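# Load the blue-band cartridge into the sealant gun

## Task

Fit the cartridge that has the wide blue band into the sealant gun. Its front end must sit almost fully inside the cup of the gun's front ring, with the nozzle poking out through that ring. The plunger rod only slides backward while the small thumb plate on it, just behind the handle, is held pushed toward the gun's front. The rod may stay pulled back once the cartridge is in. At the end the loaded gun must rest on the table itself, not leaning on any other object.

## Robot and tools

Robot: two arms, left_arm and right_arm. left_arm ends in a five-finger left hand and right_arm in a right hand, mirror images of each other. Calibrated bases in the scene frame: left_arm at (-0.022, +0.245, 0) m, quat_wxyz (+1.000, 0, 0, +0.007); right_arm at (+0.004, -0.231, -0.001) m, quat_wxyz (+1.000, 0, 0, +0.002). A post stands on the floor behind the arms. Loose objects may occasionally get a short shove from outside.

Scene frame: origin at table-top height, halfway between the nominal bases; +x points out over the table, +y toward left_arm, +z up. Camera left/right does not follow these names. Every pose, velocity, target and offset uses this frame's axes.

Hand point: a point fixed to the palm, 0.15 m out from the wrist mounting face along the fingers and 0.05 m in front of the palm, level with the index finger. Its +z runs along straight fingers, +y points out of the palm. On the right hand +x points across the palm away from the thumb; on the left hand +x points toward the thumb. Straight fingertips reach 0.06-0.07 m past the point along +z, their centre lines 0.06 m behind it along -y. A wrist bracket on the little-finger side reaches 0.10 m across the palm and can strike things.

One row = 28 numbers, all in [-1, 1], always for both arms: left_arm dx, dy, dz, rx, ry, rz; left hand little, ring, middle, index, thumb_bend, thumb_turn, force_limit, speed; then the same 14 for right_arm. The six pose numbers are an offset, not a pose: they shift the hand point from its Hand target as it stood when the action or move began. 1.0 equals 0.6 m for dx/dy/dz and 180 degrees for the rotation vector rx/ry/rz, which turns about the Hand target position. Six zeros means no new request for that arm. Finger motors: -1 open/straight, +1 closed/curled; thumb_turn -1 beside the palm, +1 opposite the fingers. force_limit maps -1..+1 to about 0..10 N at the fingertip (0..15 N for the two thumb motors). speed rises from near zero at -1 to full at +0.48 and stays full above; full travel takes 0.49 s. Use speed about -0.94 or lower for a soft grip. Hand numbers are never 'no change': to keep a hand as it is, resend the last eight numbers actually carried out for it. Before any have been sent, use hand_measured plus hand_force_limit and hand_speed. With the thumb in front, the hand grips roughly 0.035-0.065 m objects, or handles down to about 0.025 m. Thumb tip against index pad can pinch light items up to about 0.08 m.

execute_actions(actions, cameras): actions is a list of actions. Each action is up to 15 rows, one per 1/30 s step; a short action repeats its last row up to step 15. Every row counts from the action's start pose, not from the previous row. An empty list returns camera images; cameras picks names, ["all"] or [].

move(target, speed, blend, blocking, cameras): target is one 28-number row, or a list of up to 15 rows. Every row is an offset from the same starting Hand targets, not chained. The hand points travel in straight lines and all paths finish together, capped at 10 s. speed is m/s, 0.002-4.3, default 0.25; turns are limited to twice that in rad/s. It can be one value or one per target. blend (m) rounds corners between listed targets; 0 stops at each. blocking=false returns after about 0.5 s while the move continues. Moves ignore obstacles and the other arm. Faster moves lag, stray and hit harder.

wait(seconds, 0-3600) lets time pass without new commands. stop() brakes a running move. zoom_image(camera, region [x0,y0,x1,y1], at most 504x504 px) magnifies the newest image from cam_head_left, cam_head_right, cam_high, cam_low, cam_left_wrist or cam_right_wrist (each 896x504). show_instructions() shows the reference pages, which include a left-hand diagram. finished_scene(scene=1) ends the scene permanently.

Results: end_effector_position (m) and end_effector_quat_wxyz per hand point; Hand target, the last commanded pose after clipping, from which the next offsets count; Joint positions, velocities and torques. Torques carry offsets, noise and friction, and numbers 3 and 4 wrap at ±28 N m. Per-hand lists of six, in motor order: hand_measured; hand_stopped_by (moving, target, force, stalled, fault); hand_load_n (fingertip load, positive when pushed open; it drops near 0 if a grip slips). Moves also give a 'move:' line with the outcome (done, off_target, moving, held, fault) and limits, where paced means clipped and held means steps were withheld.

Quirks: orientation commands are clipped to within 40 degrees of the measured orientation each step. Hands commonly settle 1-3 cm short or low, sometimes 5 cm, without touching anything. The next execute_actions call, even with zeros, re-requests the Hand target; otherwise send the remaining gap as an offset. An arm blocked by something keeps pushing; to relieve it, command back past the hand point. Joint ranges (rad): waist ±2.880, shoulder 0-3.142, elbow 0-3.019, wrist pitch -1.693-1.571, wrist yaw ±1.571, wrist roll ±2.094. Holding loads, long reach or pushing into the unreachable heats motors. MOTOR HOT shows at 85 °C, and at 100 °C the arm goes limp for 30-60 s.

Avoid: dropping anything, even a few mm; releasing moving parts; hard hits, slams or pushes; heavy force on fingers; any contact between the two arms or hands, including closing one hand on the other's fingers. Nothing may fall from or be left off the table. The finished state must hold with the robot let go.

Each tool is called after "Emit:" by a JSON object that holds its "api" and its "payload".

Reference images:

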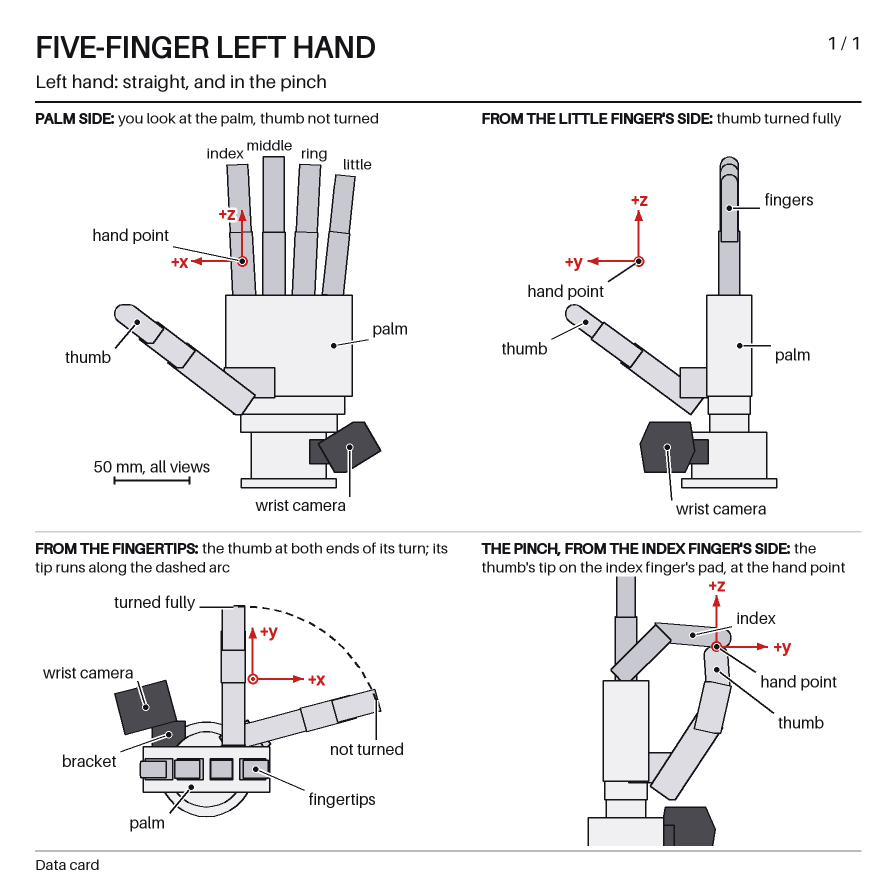

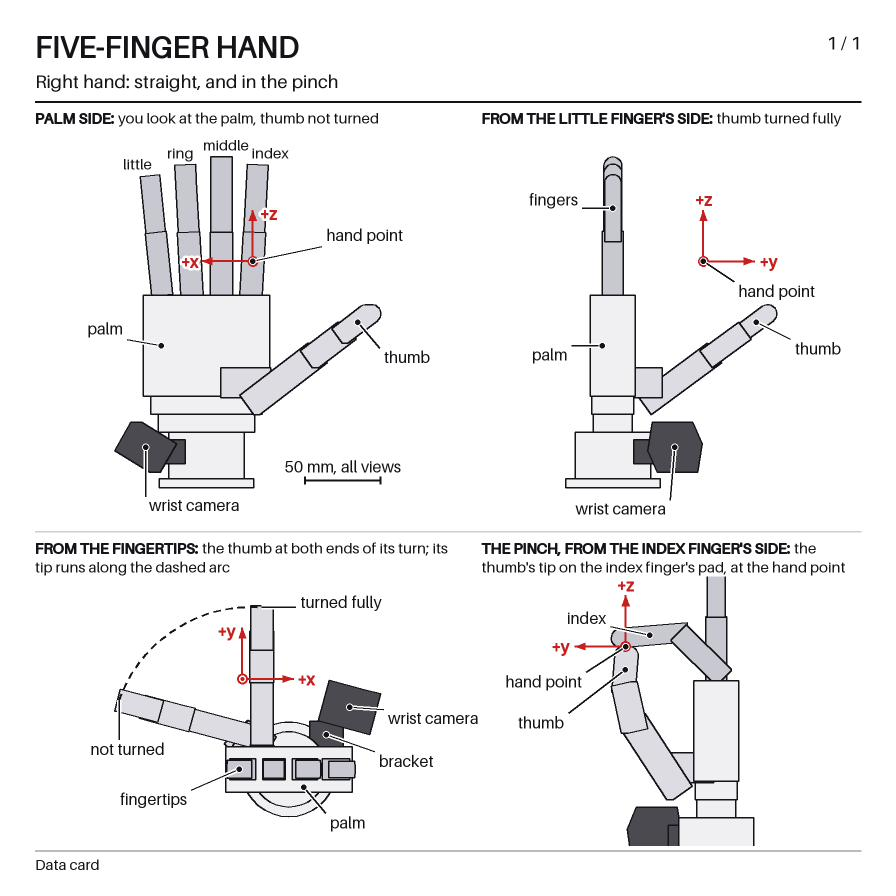

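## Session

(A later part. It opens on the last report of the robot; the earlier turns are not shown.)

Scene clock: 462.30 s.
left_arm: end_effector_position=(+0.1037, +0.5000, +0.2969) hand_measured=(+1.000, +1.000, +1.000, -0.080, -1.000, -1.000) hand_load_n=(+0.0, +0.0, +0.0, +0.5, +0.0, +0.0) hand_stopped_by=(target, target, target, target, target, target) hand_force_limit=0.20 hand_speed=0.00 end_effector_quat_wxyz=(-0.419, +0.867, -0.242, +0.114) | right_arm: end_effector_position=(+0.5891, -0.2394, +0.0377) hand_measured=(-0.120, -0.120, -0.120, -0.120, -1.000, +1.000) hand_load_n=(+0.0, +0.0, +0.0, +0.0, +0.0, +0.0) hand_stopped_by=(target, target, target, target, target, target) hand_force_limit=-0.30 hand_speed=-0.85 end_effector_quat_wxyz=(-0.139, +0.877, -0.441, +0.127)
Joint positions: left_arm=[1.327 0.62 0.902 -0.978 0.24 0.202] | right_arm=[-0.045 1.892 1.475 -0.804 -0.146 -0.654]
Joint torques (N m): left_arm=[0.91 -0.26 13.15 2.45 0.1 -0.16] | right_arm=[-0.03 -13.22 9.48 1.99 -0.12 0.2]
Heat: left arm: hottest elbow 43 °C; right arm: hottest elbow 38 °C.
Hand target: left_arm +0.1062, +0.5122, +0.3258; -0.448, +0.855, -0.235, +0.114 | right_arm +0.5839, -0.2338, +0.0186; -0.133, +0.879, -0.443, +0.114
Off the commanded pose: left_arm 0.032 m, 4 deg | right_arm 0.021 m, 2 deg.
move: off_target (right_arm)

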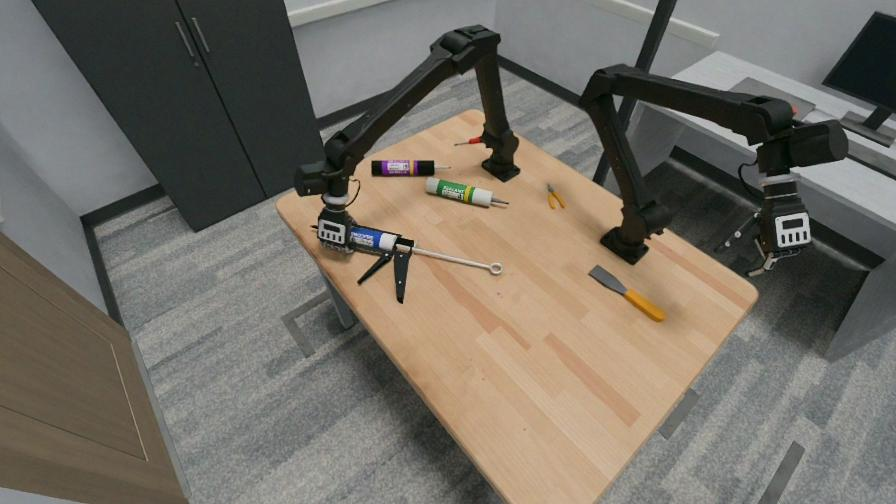

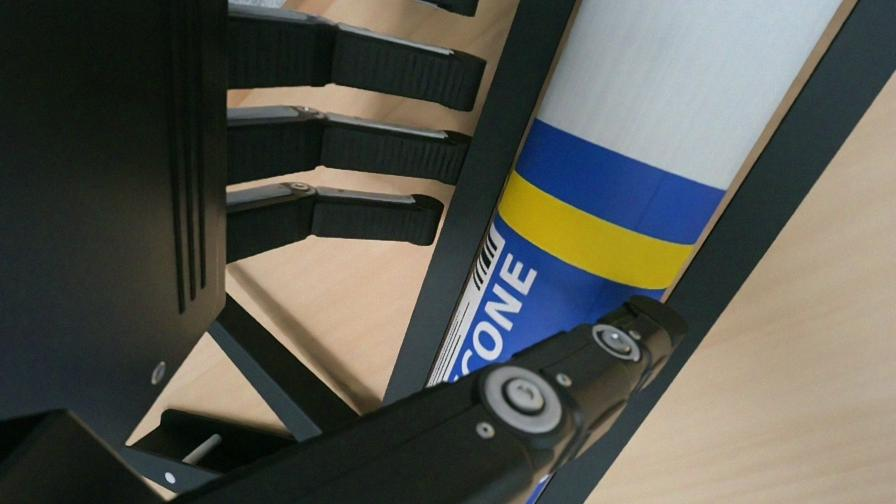

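Emit:
{"api": "move", "payload": {"target": [0,0,0,0,0,0,1,1,1,-0.08,-1,-1,0.2,0,-0.015,-0.02,0,0,0,0,-0.08,-0.08,-0.08,-0.08,-1,1,-0.3,-0.85], "speed": 0.03, "cameras": ["cam_high","cam_right_wrist"]}}

Emit:
{"api": "zoom_image", "payload": {"camera": "cam_right_wrist", "region": [380, 0, 580, 260]}}

Scene clock: 463.70 s.
left_arm: end_effector_position=(+0.1037, +0.5000, +0.2969) hand_measured=(+1.000, +1.000, +1.000, -0.080, -1.000, -1.000) hand_load_n=(+0.0, +0.5, +0.0, +0.0, +0.0, -0.5) hand_stopped_by=(target, target, target, target, target, target) hand_force_limit=0.20 hand_speed=0.00 end_effector_quat_wxyz=(-0.419, +0.867, -0.242, +0.114) | right_arm: end_effector_position=(+0.5769, -0.2397, +0.0252) hand_measured=(-0.080, -0.080, -0.080, -0.080, -1.000, +1.000) hand_load_n=(+0.0, +0.0, +0.0, +0.0, +0.0, +0.0) hand_stopped_by=(target, target, target, target, target, target) hand_force_limit=-0.30 hand_speed=-0.85 end_effector_quat_wxyz=(-0.134, +0.878, -0.444, +0.115)
Joint positions: left_arm=[1.327 0.62 0.902 -0.978 0.24 0.202] | right_arm=[-0.047 1.893 1.443 -0.796 -0.147 -0.654]
Joint torques (N m): left_arm=[0.62 0.85 13.14 2.24 0.11 -0.13] | right_arm=[-1.49 -14.56 9.68 1.87 -0.33 0.01]
Heat: left arm: hottest elbow 43 °C; right arm: hottest elbow 37 °C.
Hand target: left_arm +0.1062, +0.5122, +0.3258; -0.448, +0.855, -0.235, +0.114 | right_arm +0.5748, -0.2458, +0.0183; -0.133, +0.879, -0.443, +0.114
Off the commanded pose: left_arm 0.032 m, 4 deg | right_arm 0.009 m, 0 deg.
move: done

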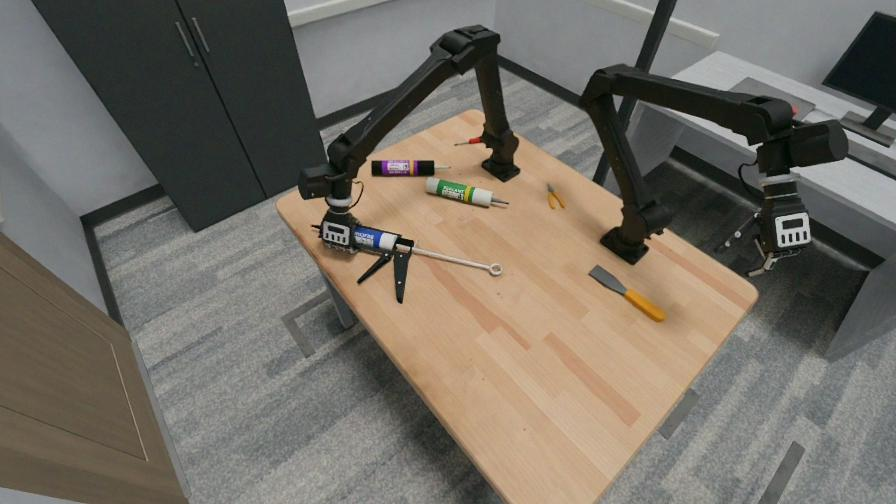

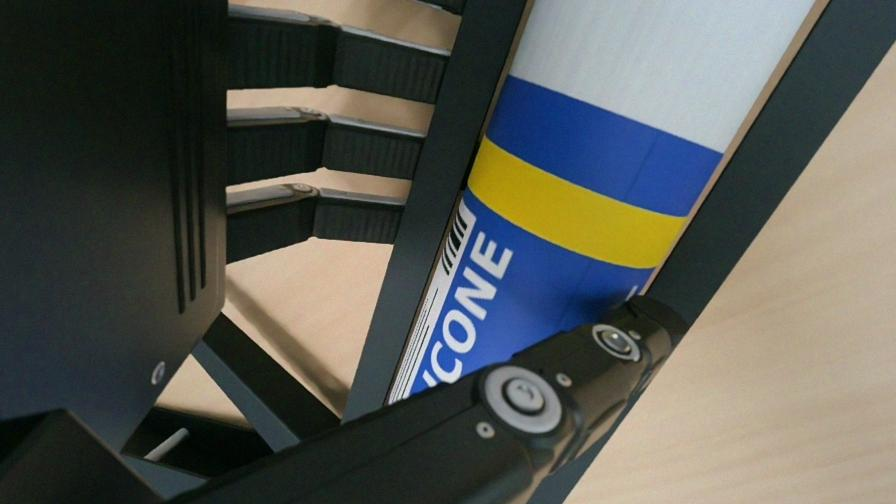

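Scaled by 1.938 from the camera's image (finer frame: 1280x720).

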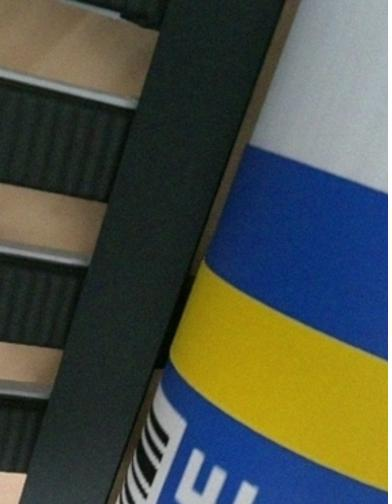

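Emit:
{"api": "move", "payload": {"target": [0,0,0,0,0,0,1,1,1,-0.08,-1,-1,0.2,0,0,0,0,0,0,0,0.02,0.02,0.02,0.02,-1,1,0,-0.85], "speed": 0.03, "cameras": ["cam_low","cam_high","cam_right_wrist"]}}

Emit:
{"api": "zoom_image", "payload": {"camera": "cam_right_wrist", "region": [380, 0, 580, 260]}}

Emit:
{"api": "zoom_image", "payload": {"camera": "cam_low", "region": [510, 205, 650, 290]}}

Scene clock: 464.47 s.
left_arm: end_effector_position=(+0.1037, +0.5000, +0.2969) hand_measured=(+1.000, +1.000, +1.000, -0.080, -1.000, -1.000) hand_load_n=(+0.0, +0.0, +0.0, +0.0, +0.0, +0.0) hand_stopped_by=(target, target, target, target, target, target) hand_force_limit=0.20 hand_speed=0.00 end_effector_quat_wxyz=(-0.419, +0.867, -0.242, +0.114) | right_arm: end_effector_position=(+0.5771, -0.2398, +0.0250) hand_measured=(+0.020, +0.020, +0.020, +0.020, -1.000, +1.000) hand_load_n=(+0.0, +0.0, +0.0, +0.0, +0.0, +0.5) hand_stopped_by=(target, target, target, target, target, target) hand_force_limit=0.00 hand_speed=-0.85 end_effector_quat_wxyz=(-0.135, +0.879, -0.443, +0.115)
Joint positions: left_arm=[1.327 0.62 0.902 -0.978 0.24 0.202] | right_arm=[-0.048 1.893 1.442 -0.794 -0.149 -0.655]
Joint torques (N m): left_arm=[1.32 0.44 13.14 2.32 0.12 -0.15] | right_arm=[-1.67 -14.51 9.74 1.81 -0.25 0.03]
Heat: left arm: hottest elbow 43 °C; right arm: hottest elbow 37 °C.
Hand target: left_arm +0.1062, +0.5122, +0.3258; -0.448, +0.855, -0.235, +0.114 | right_arm +0.5749, -0.2459, +0.0184; -0.133, +0.879, -0.444, +0.114
Off the commanded pose: left_arm 0.032 m, 4 deg | right_arm 0.009 m, 0 deg.
move: done
Images, in order (width x height): cam_high 896x504, cam_low 896x504, cam_right_wrist 896x504.

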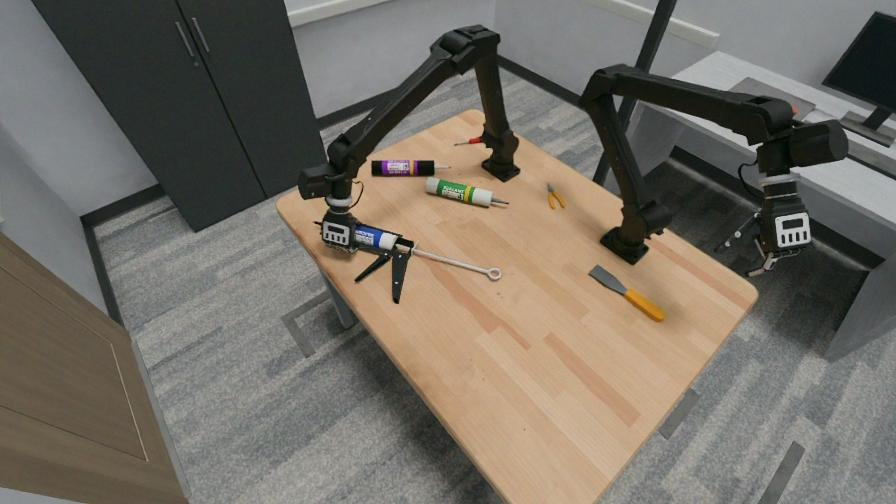

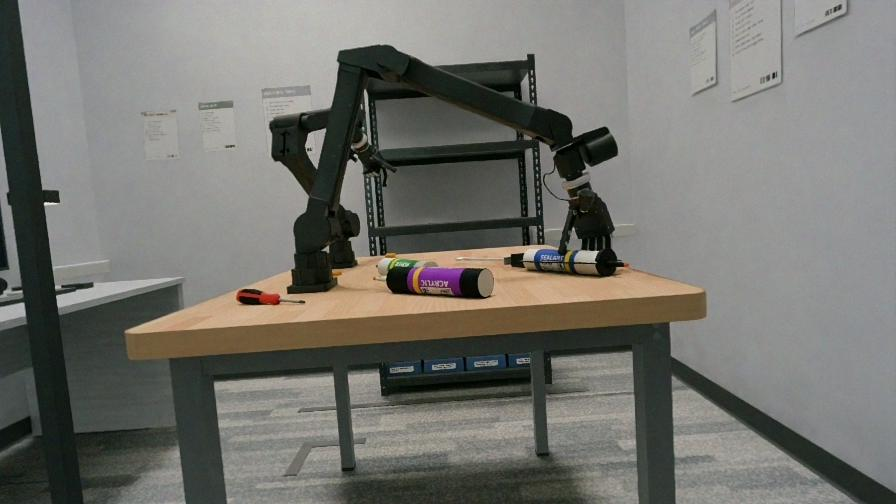

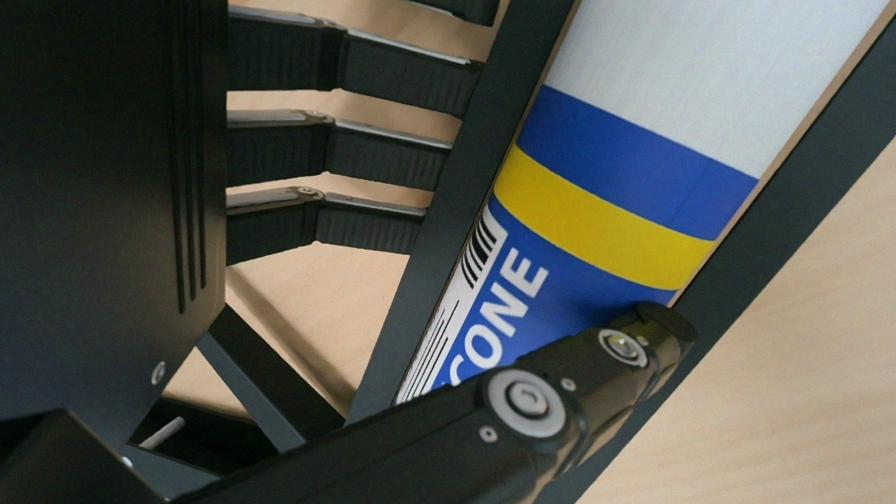

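Scaled by 1.938 from the camera's image (finer frame: 1280x720).

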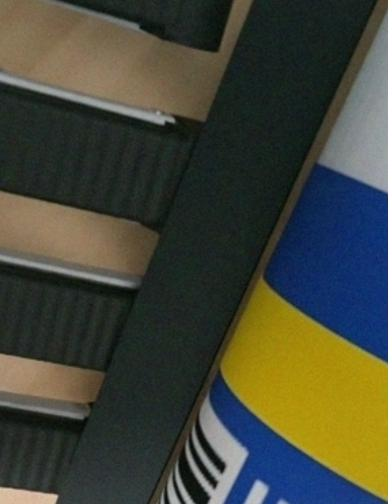

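Scaled by 3.600 from the camera's image (finer frame: 1280x720).

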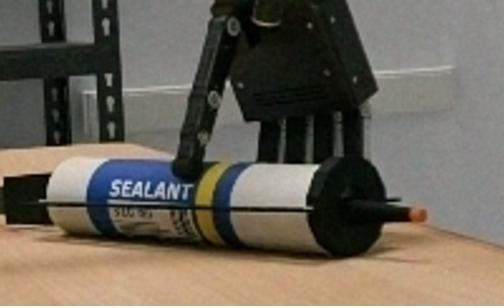

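Emit:
{"api": "move", "payload": {"target": [0,0,0,0,0,0,1,1,1,-0.08,-1,-1,0.2,0,0,0,0.002,0,0,0,0.02,0.02,0.02,0.02,-0.6,1,0,-0.85], "speed": 0.03, "cameras": ["cam_low","cam_high","cam_right_wrist"]}}

Emit:
{"api": "zoom_image", "payload": {"camera": "cam_high", "region": [305, 200, 425, 270]}}

Emit:
{"api": "zoom_image", "payload": {"camera": "cam_low", "region": [510, 205, 650, 290]}}

Scene clock: 467.00 s.
left_arm: end_effector_position=(+0.1037, +0.5000, +0.2969) hand_measured=(+1.000, +1.000, +1.000, -0.080, -1.000, -1.000) hand_load_n=(+0.0, +0.0, +0.0, +0.0, +0.0, -0.5) hand_stopped_by=(target, target, target, target, target, target) hand_force_limit=0.20 hand_speed=0.00 end_effector_quat_wxyz=(-0.419, +0.867, -0.242, +0.114) | right_arm: end_effector_position=(+0.5773, -0.2399, +0.0257) hand_measured=(+0.020, +0.020, +0.020, +0.020, -0.906, +1.000) hand_load_n=(+0.0, +3.5, +0.5, +0.0, +7.5, +0.5) hand_stopped_by=(target, target, target, target, force, target) hand_force_limit=0.00 hand_speed=-0.85 end_effector_quat_wxyz=(-0.135, +0.879, -0.443, +0.116)
Joint positions: left_arm=[1.327 0.62 0.902 -0.978 0.24 0.202] | right_arm=[-0.048 1.892 1.442 -0.794 -0.149 -0.655]
Joint torques (N m): left_arm=[1.61 0.97 12.93 2.37 0.13 -0.15] | right_arm=[-1.67 -14.56 9.88 1.7 -0.25 0.03]
Heat: left arm: hottest elbow 43 °C; right arm: hottest elbow 37 °C.
Hand target: left_arm +0.1062, +0.5122, +0.3258; -0.448, +0.855, -0.235, +0.114 | right_arm +0.5749, -0.2458, +0.0197; -0.133, +0.879, -0.443, +0.114
Off the commanded pose: left_arm 0.032 m, 4 deg | right_arm 0.009 m, 0 deg.
move: done
Images, in order (width x height): cam_high 896x504, cam_low 896x504, cam_right_wrist 896x504.

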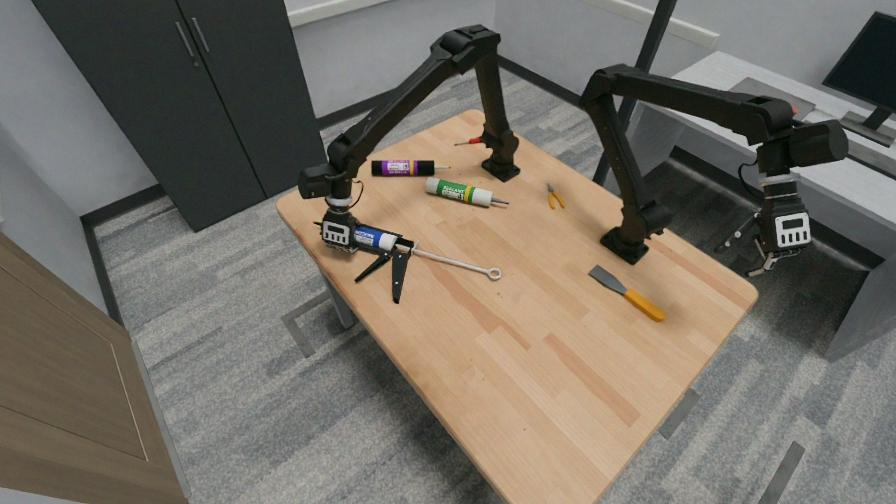

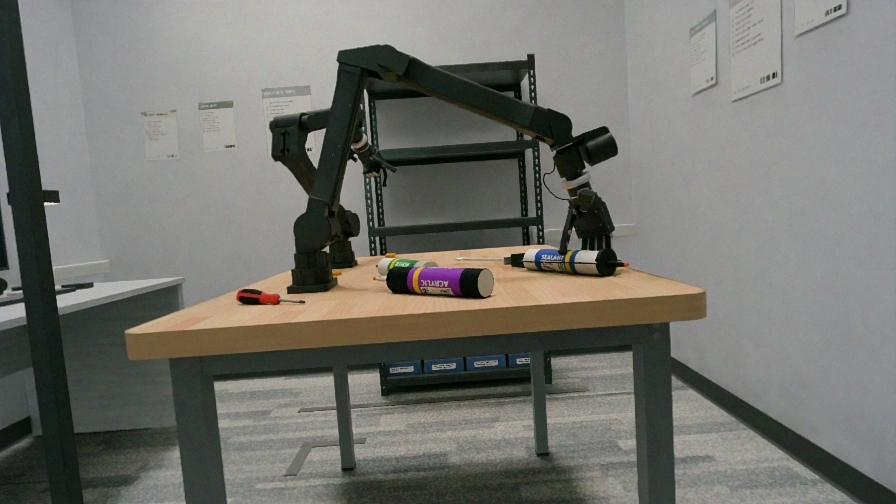

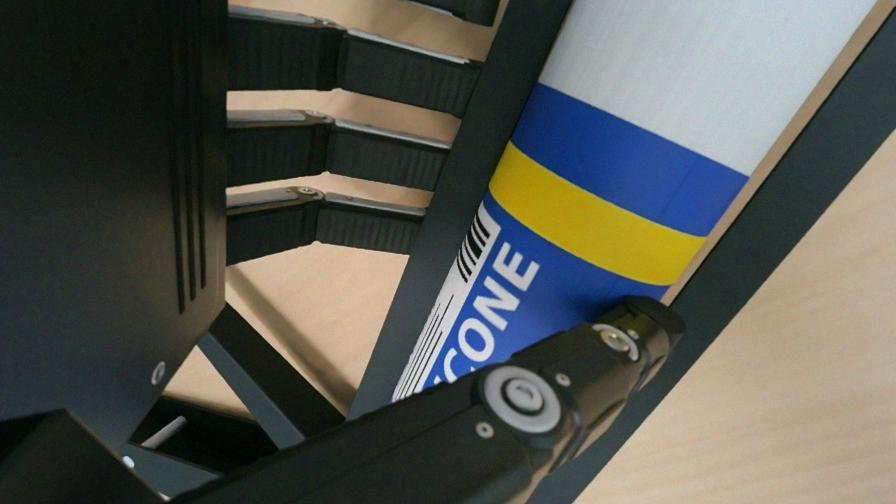

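Scaled by 4.200 from the camera's image (finer frame: 1280x720).

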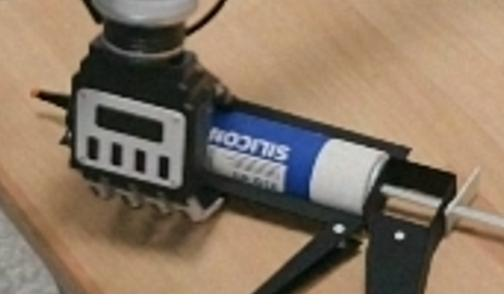

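Scaled by 3.600 from the camera's image (finer frame: 1280x720).

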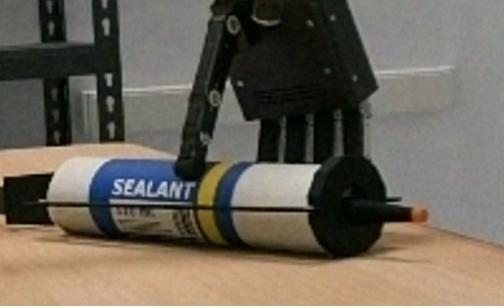

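Emit:
{"api": "move", "payload": {"target": [0,0,0,0,0,0,1,1,1,-0.08,-1,-1,0.2,0,0,0,0.004,0,0,0,0.02,0.06,0.12,0.16,-0.5,1,0.3,-0.85], "speed": 0.03, "cameras": ["cam_low","cam_right_wrist"]}}

Emit:
{"api": "zoom_image", "payload": {"camera": "cam_low", "region": [510, 205, 650, 290]}}

Scene clock: 467.77 s.
left_arm: end_effector_position=(+0.1037, +0.5000, +0.2969) hand_measured=(+1.000, +1.000, +1.000, -0.080, -1.000, -1.000) hand_load_n=(+0.0, +0.0, +0.0, +0.0, +0.0, +0.0) hand_stopped_by=(target, target, target, target, target, target) hand_force_limit=0.20 hand_speed=0.00 end_effector_quat_wxyz=(-0.419, +0.867, -0.242, +0.114) | right_arm: end_effector_position=(+0.5769, -0.2401, +0.0255) hand_measured=(+0.020, +0.060, +0.114, +0.158, -0.906, +1.000) hand_load_n=(+0.0, +0.0, +6.0, +5.5, +15.0, +0.5) hand_stopped_by=(target, target, force, target, force, target) hand_force_limit=0.30 hand_speed=-0.85 end_effector_quat_wxyz=(-0.134, +0.879, -0.443, +0.116)
Joint positions: left_arm=[1.327 0.62 0.902 -0.978 0.24 0.202] | right_arm=[-0.048 1.892 1.441 -0.795 -0.149 -0.657]
Joint torques (N m): left_arm=[1.85 0.62 12.97 2.28 0.15 -0.18] | right_arm=[-1.55 -14.8 10.15 1.51 -0.27 0.04]
Heat: left arm: hottest elbow 43 °C; right arm: hottest elbow 37 °C.
Hand target: left_arm +0.1062, +0.5122, +0.3258; -0.448, +0.855, -0.235, +0.114 | right_arm +0.5749, -0.2458, +0.0221; -0.133, +0.879, -0.443, +0.114
Off the commanded pose: left_arm 0.032 m, 4 deg | right_arm 0.007 m, 0 deg.
move: done

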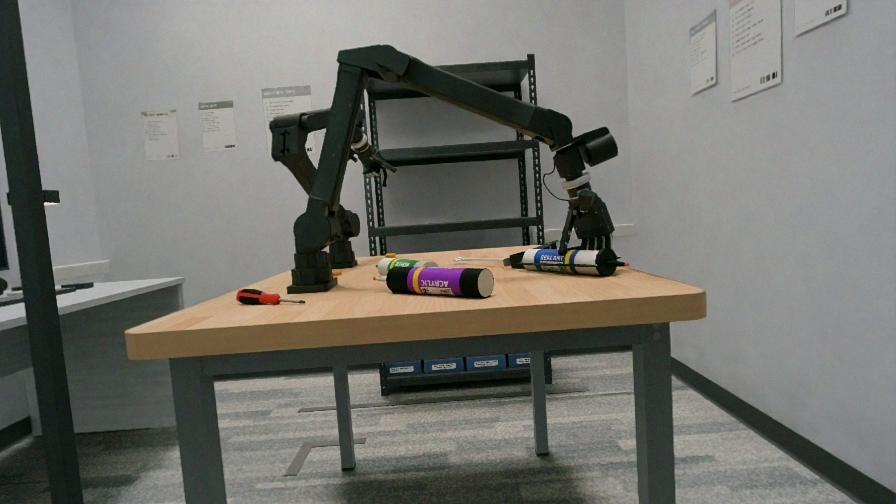

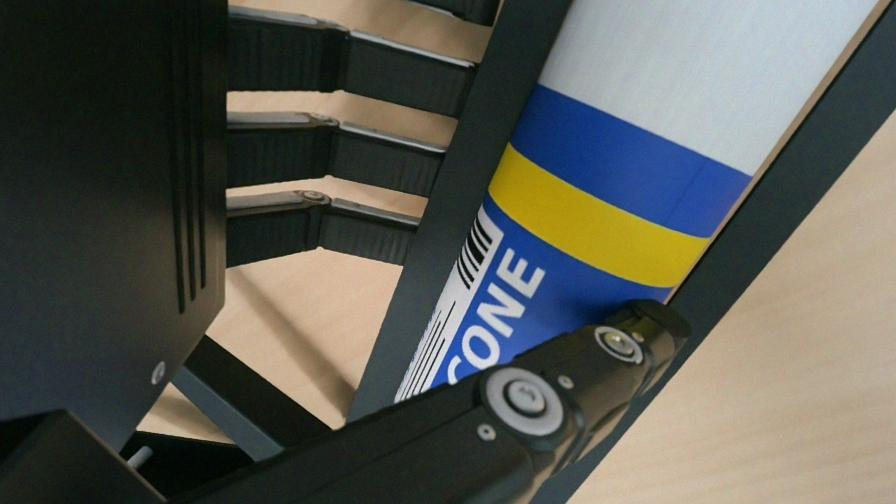

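Scaled by 3.600 from the camera's image (finer frame: 1280x720).

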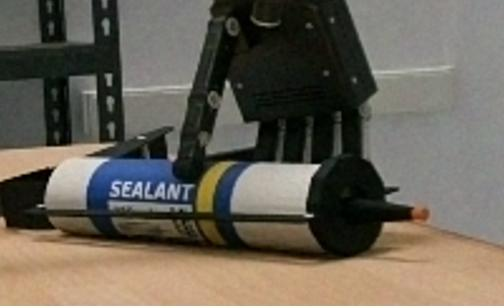

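Emit:
{"api": "zoom_image", "payload": {"camera": "cam_low", "region": [585, 235, 645, 285]}}

Scaled by 8.400 from the camera's image (finer frame: 1280x720).

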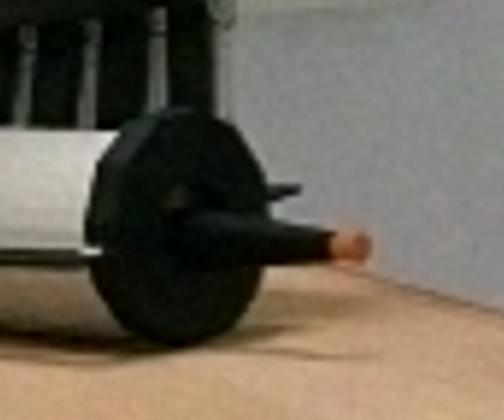

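Emit:
{"api": "move", "payload": {"target": [0,0,0,0,0,0,1,1,1,-0.08,-1,-1,0.2,0,0.03,0,0.03,0,0,0,0.02,0.06,0.12,0.16,-0.5,1,0.3,-0.85], "speed": 0.03, "cameras": ["cam_low","cam_right_wrist"]}}

Emit:
{"api": "zoom_image", "payload": {"camera": "cam_low", "region": [510, 205, 650, 290]}}

Scene clock: 469.50 s.
left_arm: end_effector_position=(+0.1037, +0.5000, +0.2969) hand_measured=(+1.000, +1.000, +1.000, -0.080, -1.000, -1.000) hand_load_n=(+0.0, +0.0, +0.0, +0.0, +0.0, +0.0) hand_stopped_by=(target, target, target, target, target, target) hand_force_limit=0.20 hand_speed=0.00 end_effector_quat_wxyz=(-0.419, +0.867, -0.242, +0.114) | right_arm: end_effector_position=(+0.5709, -0.2400, +0.0248) hand_measured=(+0.020, +0.060, +0.114, +0.158, -0.906, +1.000) hand_load_n=(+0.0, +0.0, +5.5, +6.5, +14.5, +3.0) hand_stopped_by=(target, target, force, target, force, target) hand_force_limit=0.30 hand_speed=-0.85 end_effector_quat_wxyz=(-0.126, +0.881, -0.445, +0.098)
Joint positions: left_arm=[1.327 0.62 0.902 -0.978 0.24 0.202] | right_arm=[-0.048 1.903 1.459 -0.841 -0.148 -0.657]
Joint torques (N m): left_arm=[1.2 -0.32 13.05 2.37 0.1 -0.18] | right_arm=[-1.49 -14.45 16.09 0.73 -0.28 0.06]
Heat: left arm: hottest elbow 43 °C; right arm: hottest elbow 37 °C.
Hand target: left_arm +0.1062, +0.5122, +0.3258; -0.448, +0.855, -0.235, +0.114 | right_arm +0.5930, -0.2458, +0.0401; -0.133, +0.879, -0.443, +0.114
Off the commanded pose: left_arm 0.032 m, 4 deg | right_arm 0.027 m, 2 deg.
move: off_target (right_arm)

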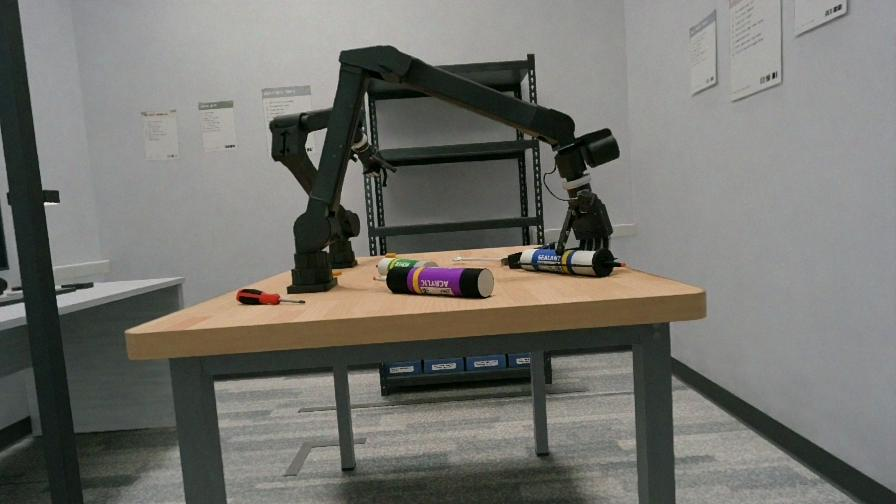

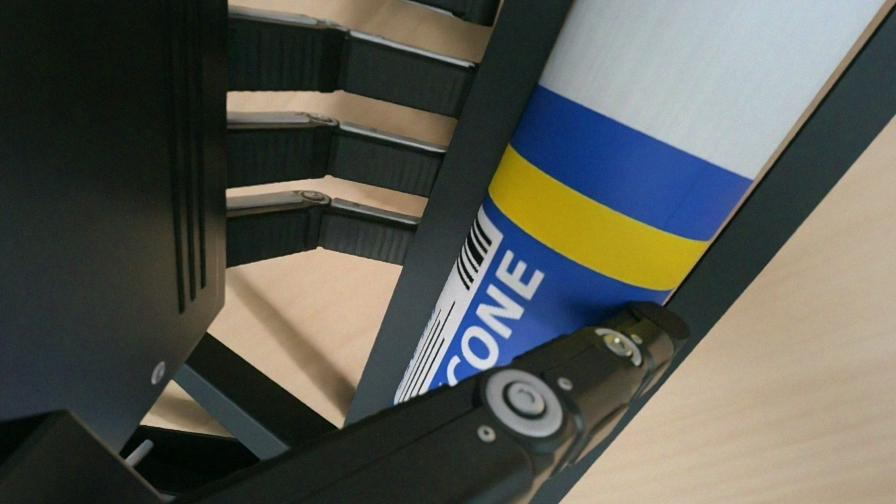

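Scaled by 3.600 from the camera's image (finer frame: 1280x720).

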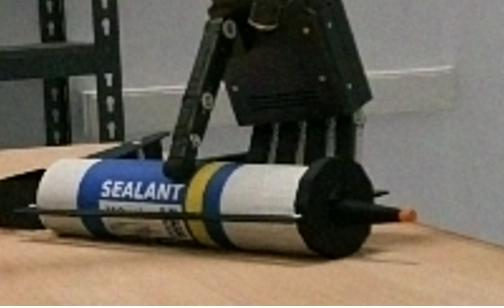

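Emit:
{"api": "move", "payload": {"target": [0,0,0,0,0,0,1,1,1,-0.08,-1,-1,0.2,0,0.012,0,0.02,0,0,0,0.02,0.06,0.12,0.16,-0.5,1,0.3,-0.85], "speed": 0.03, "cameras": ["cam_low","cam_high","cam_right_wrist"]}}

Emit:
{"api": "zoom_image", "payload": {"camera": "cam_low", "region": [510, 205, 650, 290]}}

Emit:
{"api": "zoom_image", "payload": {"camera": "cam_high", "region": [305, 200, 425, 270]}}

Scene clock: 470.67 s.
left_arm: end_effector_position=(+0.1037, +0.5000, +0.2969) hand_measured=(+1.000, +1.000, +1.000, -0.080, -1.000, -1.000) hand_load_n=(+0.0, +0.0, +0.0, +0.0, +0.0, +0.0) hand_stopped_by=(target, target, target, target, target, target) hand_force_limit=0.20 hand_speed=0.00 end_effector_quat_wxyz=(-0.419, +0.867, -0.242, +0.114) | right_arm: end_effector_position=(+0.5719, -0.2401, +0.0281) hand_measured=(+0.020, +0.060, +0.114, +0.158, -0.906, +1.000) hand_load_n=(+0.0, +0.0, +6.0, +7.0, +14.5, +4.0) hand_stopped_by=(target, target, force, target, force, target) hand_force_limit=0.30 hand_speed=-0.85 end_effector_quat_wxyz=(-0.122, +0.882, -0.447, +0.088)
Joint positions: left_arm=[1.327 0.62 0.902 -0.978 0.24 0.202] | right_arm=[-0.048 1.916 1.489 -0.879 -0.147 -0.657]
Joint torques (N m): left_arm=[1.32 0.85 13.24 2.28 0.11 -0.11] | right_arm=[-1.49 -15.09 17.16 0.72 -0.29 0.06]
Heat: left arm: hottest elbow 43 °C; right arm: hottest elbow 37 °C.
Hand target: left_arm +0.1062, +0.5122, +0.3258; -0.448, +0.855, -0.235, +0.114 | right_arm +0.6001, -0.2458, +0.0521; -0.133, +0.879, -0.443, +0.114
Off the commanded pose: left_arm 0.032 m, 4 deg | right_arm 0.037 m, 3 deg.
move: off_target (right_arm)
Images, in order (width x height): cam_high 896x504, cam_low 896x504, cam_right_wrist 896x504.

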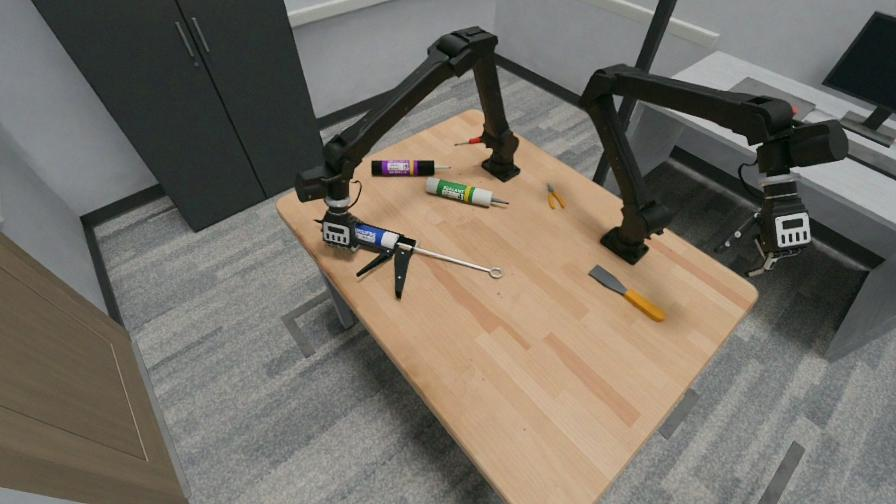

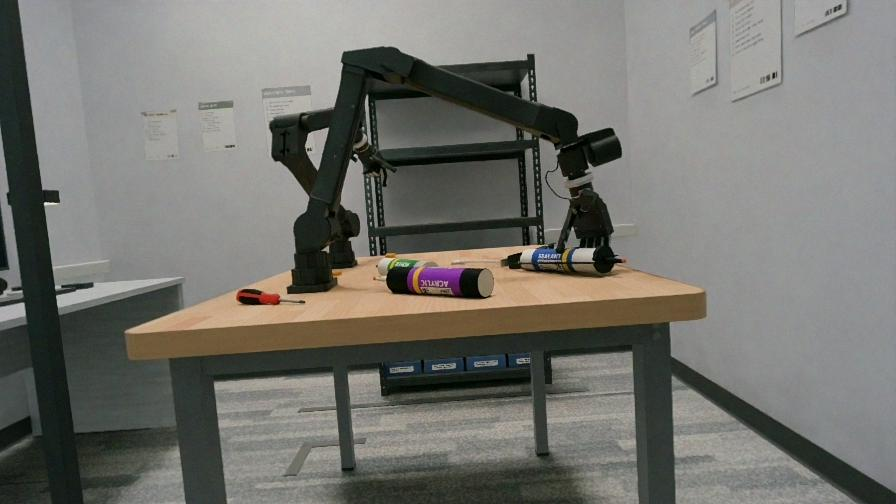

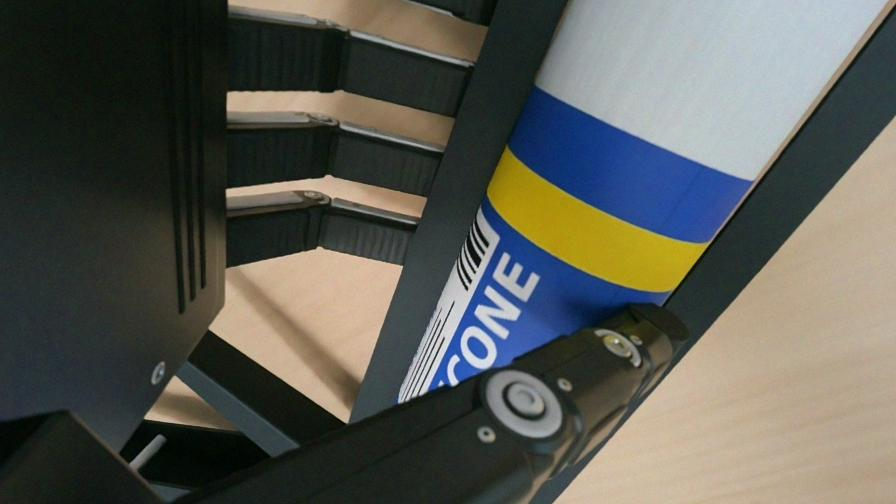

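Scaled by 3.600 from the camera's image (finer frame: 1280x720).

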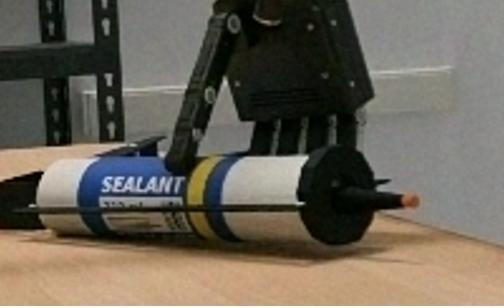

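Scaled by 4.200 from the camera's image (finer frame: 1280x720).

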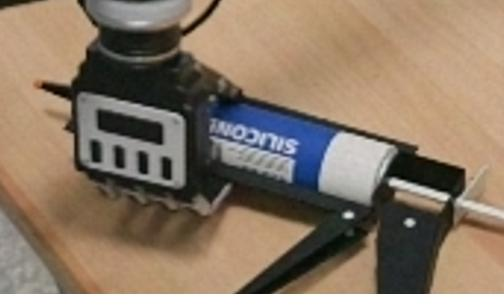

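Emit:
{"api": "zoom_image", "payload": {"camera": "cam_low", "region": [580, 235, 640, 285]}}

Emit:
{"api": "zoom_image", "payload": {"camera": "cam_high", "region": [375, 222, 425, 262]}}

Scaled by 8.400 from the camera's image (finer frame: 1280x720).

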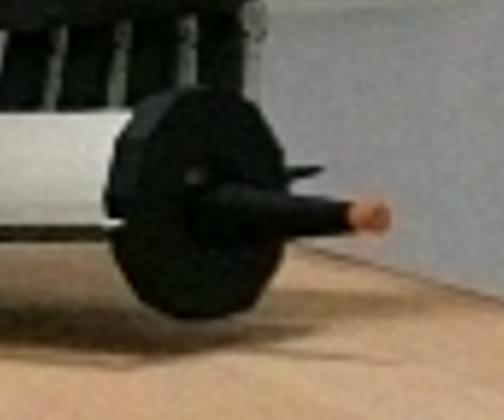

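Scaled by 10.080 from the camera's image (finer frame: 1280x720).

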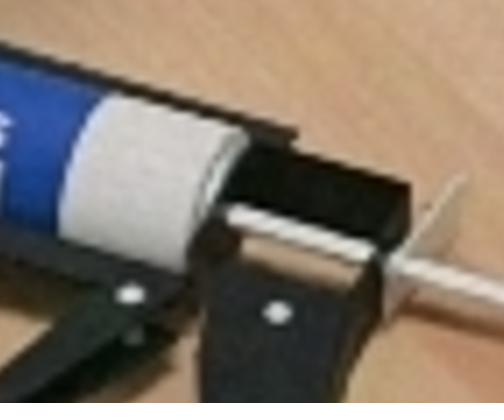

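Emit:
{"api": "move", "payload": {"target": [0,0,0,0,0,0,1,1,1,-0.08,-1,-1,0.2,0,0.012,-0.02,0,0,0,0,0.02,0.06,0.12,0.16,-0.5,1,0.3,-0.85], "speed": 0.05, "cameras": ["cam_low","cam_high","cam_right_wrist"]}}

Emit:
{"api": "zoom_image", "payload": {"camera": "cam_low", "region": [580, 235, 640, 285]}}

Emit:
{"api": "zoom_image", "payload": {"camera": "cam_high", "region": [375, 222, 425, 262]}}

Scene clock: 472.23 s.
left_arm: end_effector_position=(+0.1037, +0.5000, +0.2969) hand_measured=(+1.000, +1.000, +1.000, -0.080, -1.000, -1.000) hand_load_n=(+0.0, +0.0, +0.0, +0.0, -0.5, +0.0) hand_stopped_by=(target, target, target, target, target, target) hand_force_limit=0.20 hand_speed=0.00 end_effector_quat_wxyz=(-0.419, +0.867, -0.242, +0.114) | right_arm: end_effector_position=(+0.5758, -0.2462, +0.0274) hand_measured=(+0.020, +0.060, +0.114, +0.158, -0.906, +1.000) hand_load_n=(+0.0, +0.0, +7.0, +6.0, +14.0, +3.0) hand_stopped_by=(target, target, force, target, force, target) hand_force_limit=0.30 hand_speed=-0.85 end_effector_quat_wxyz=(-0.121, +0.881, -0.451, +0.083)
Joint positions: left_arm=[1.327 0.62 0.902 -0.978 0.24 0.202] | right_arm=[-0.059 1.934 1.515 -0.899 -0.152 -0.661]
Joint torques (N m): left_arm=[1.32 -0.09 13.12 2.43 0.12 -0.14] | right_arm=[-2.14 -15.15 17.51 0.94 -0.3 -0.08]
Heat: left arm: hottest elbow 44 °C; right arm: hottest elbow 37 °C.
Hand target: left_arm +0.1062, +0.5122, +0.3258; -0.448, +0.855, -0.235, +0.114 | right_arm +0.6074, -0.2578, +0.0520; -0.133, +0.879, -0.443, +0.114
Off the commanded pose: left_arm 0.032 m, 4 deg | right_arm 0.042 m, 4 deg.
move: off_target (right_arm)
Images, in order (width x height): cam_high 896x504, cam_low 896x504, cam_right_wrist 896x504.

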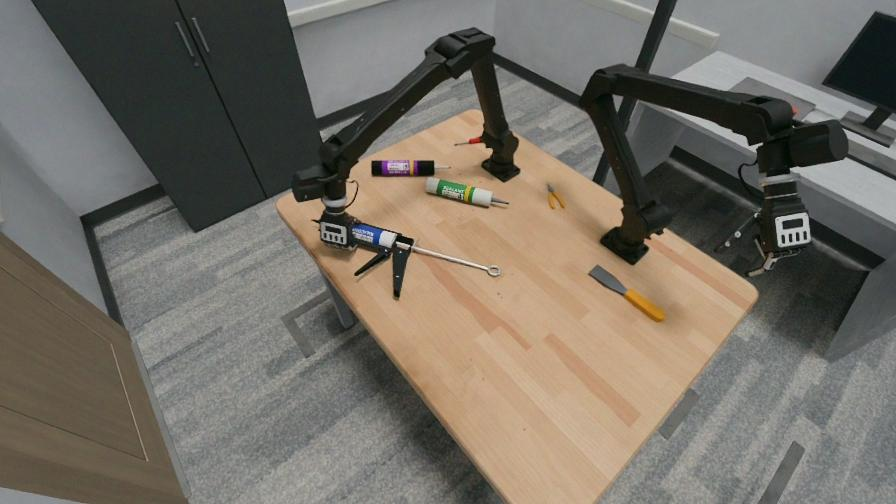

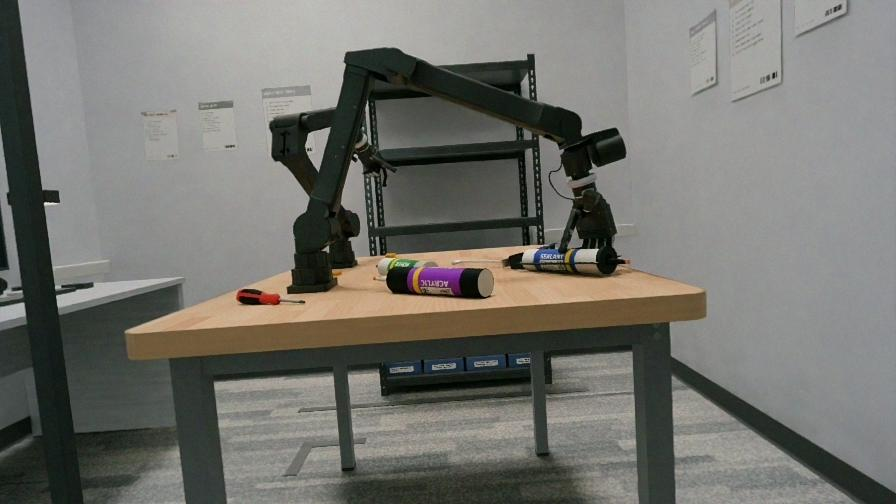

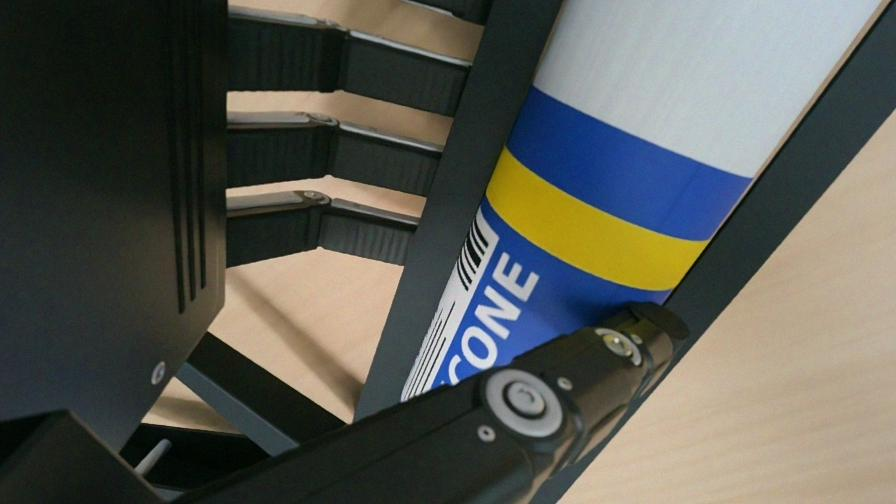

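Scaled by 8.400 from the camera's image (finer frame: 1280x720).

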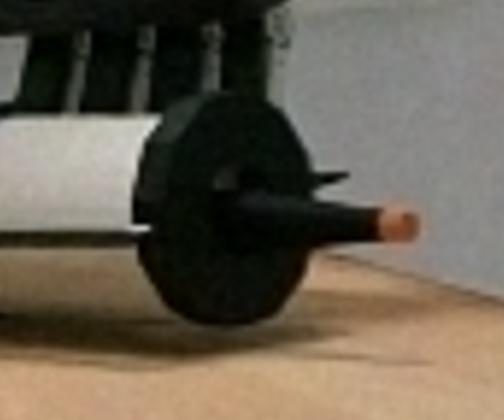

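Scaled by 10.080 from the camera's image (finer frame: 1280x720).

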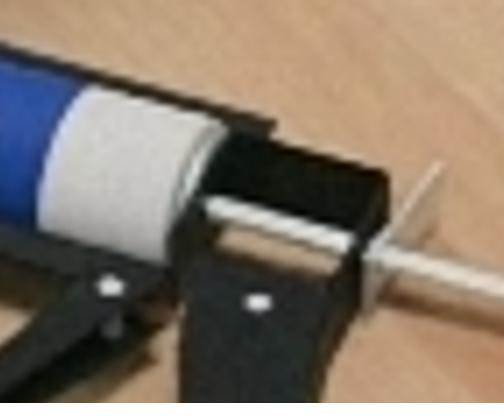

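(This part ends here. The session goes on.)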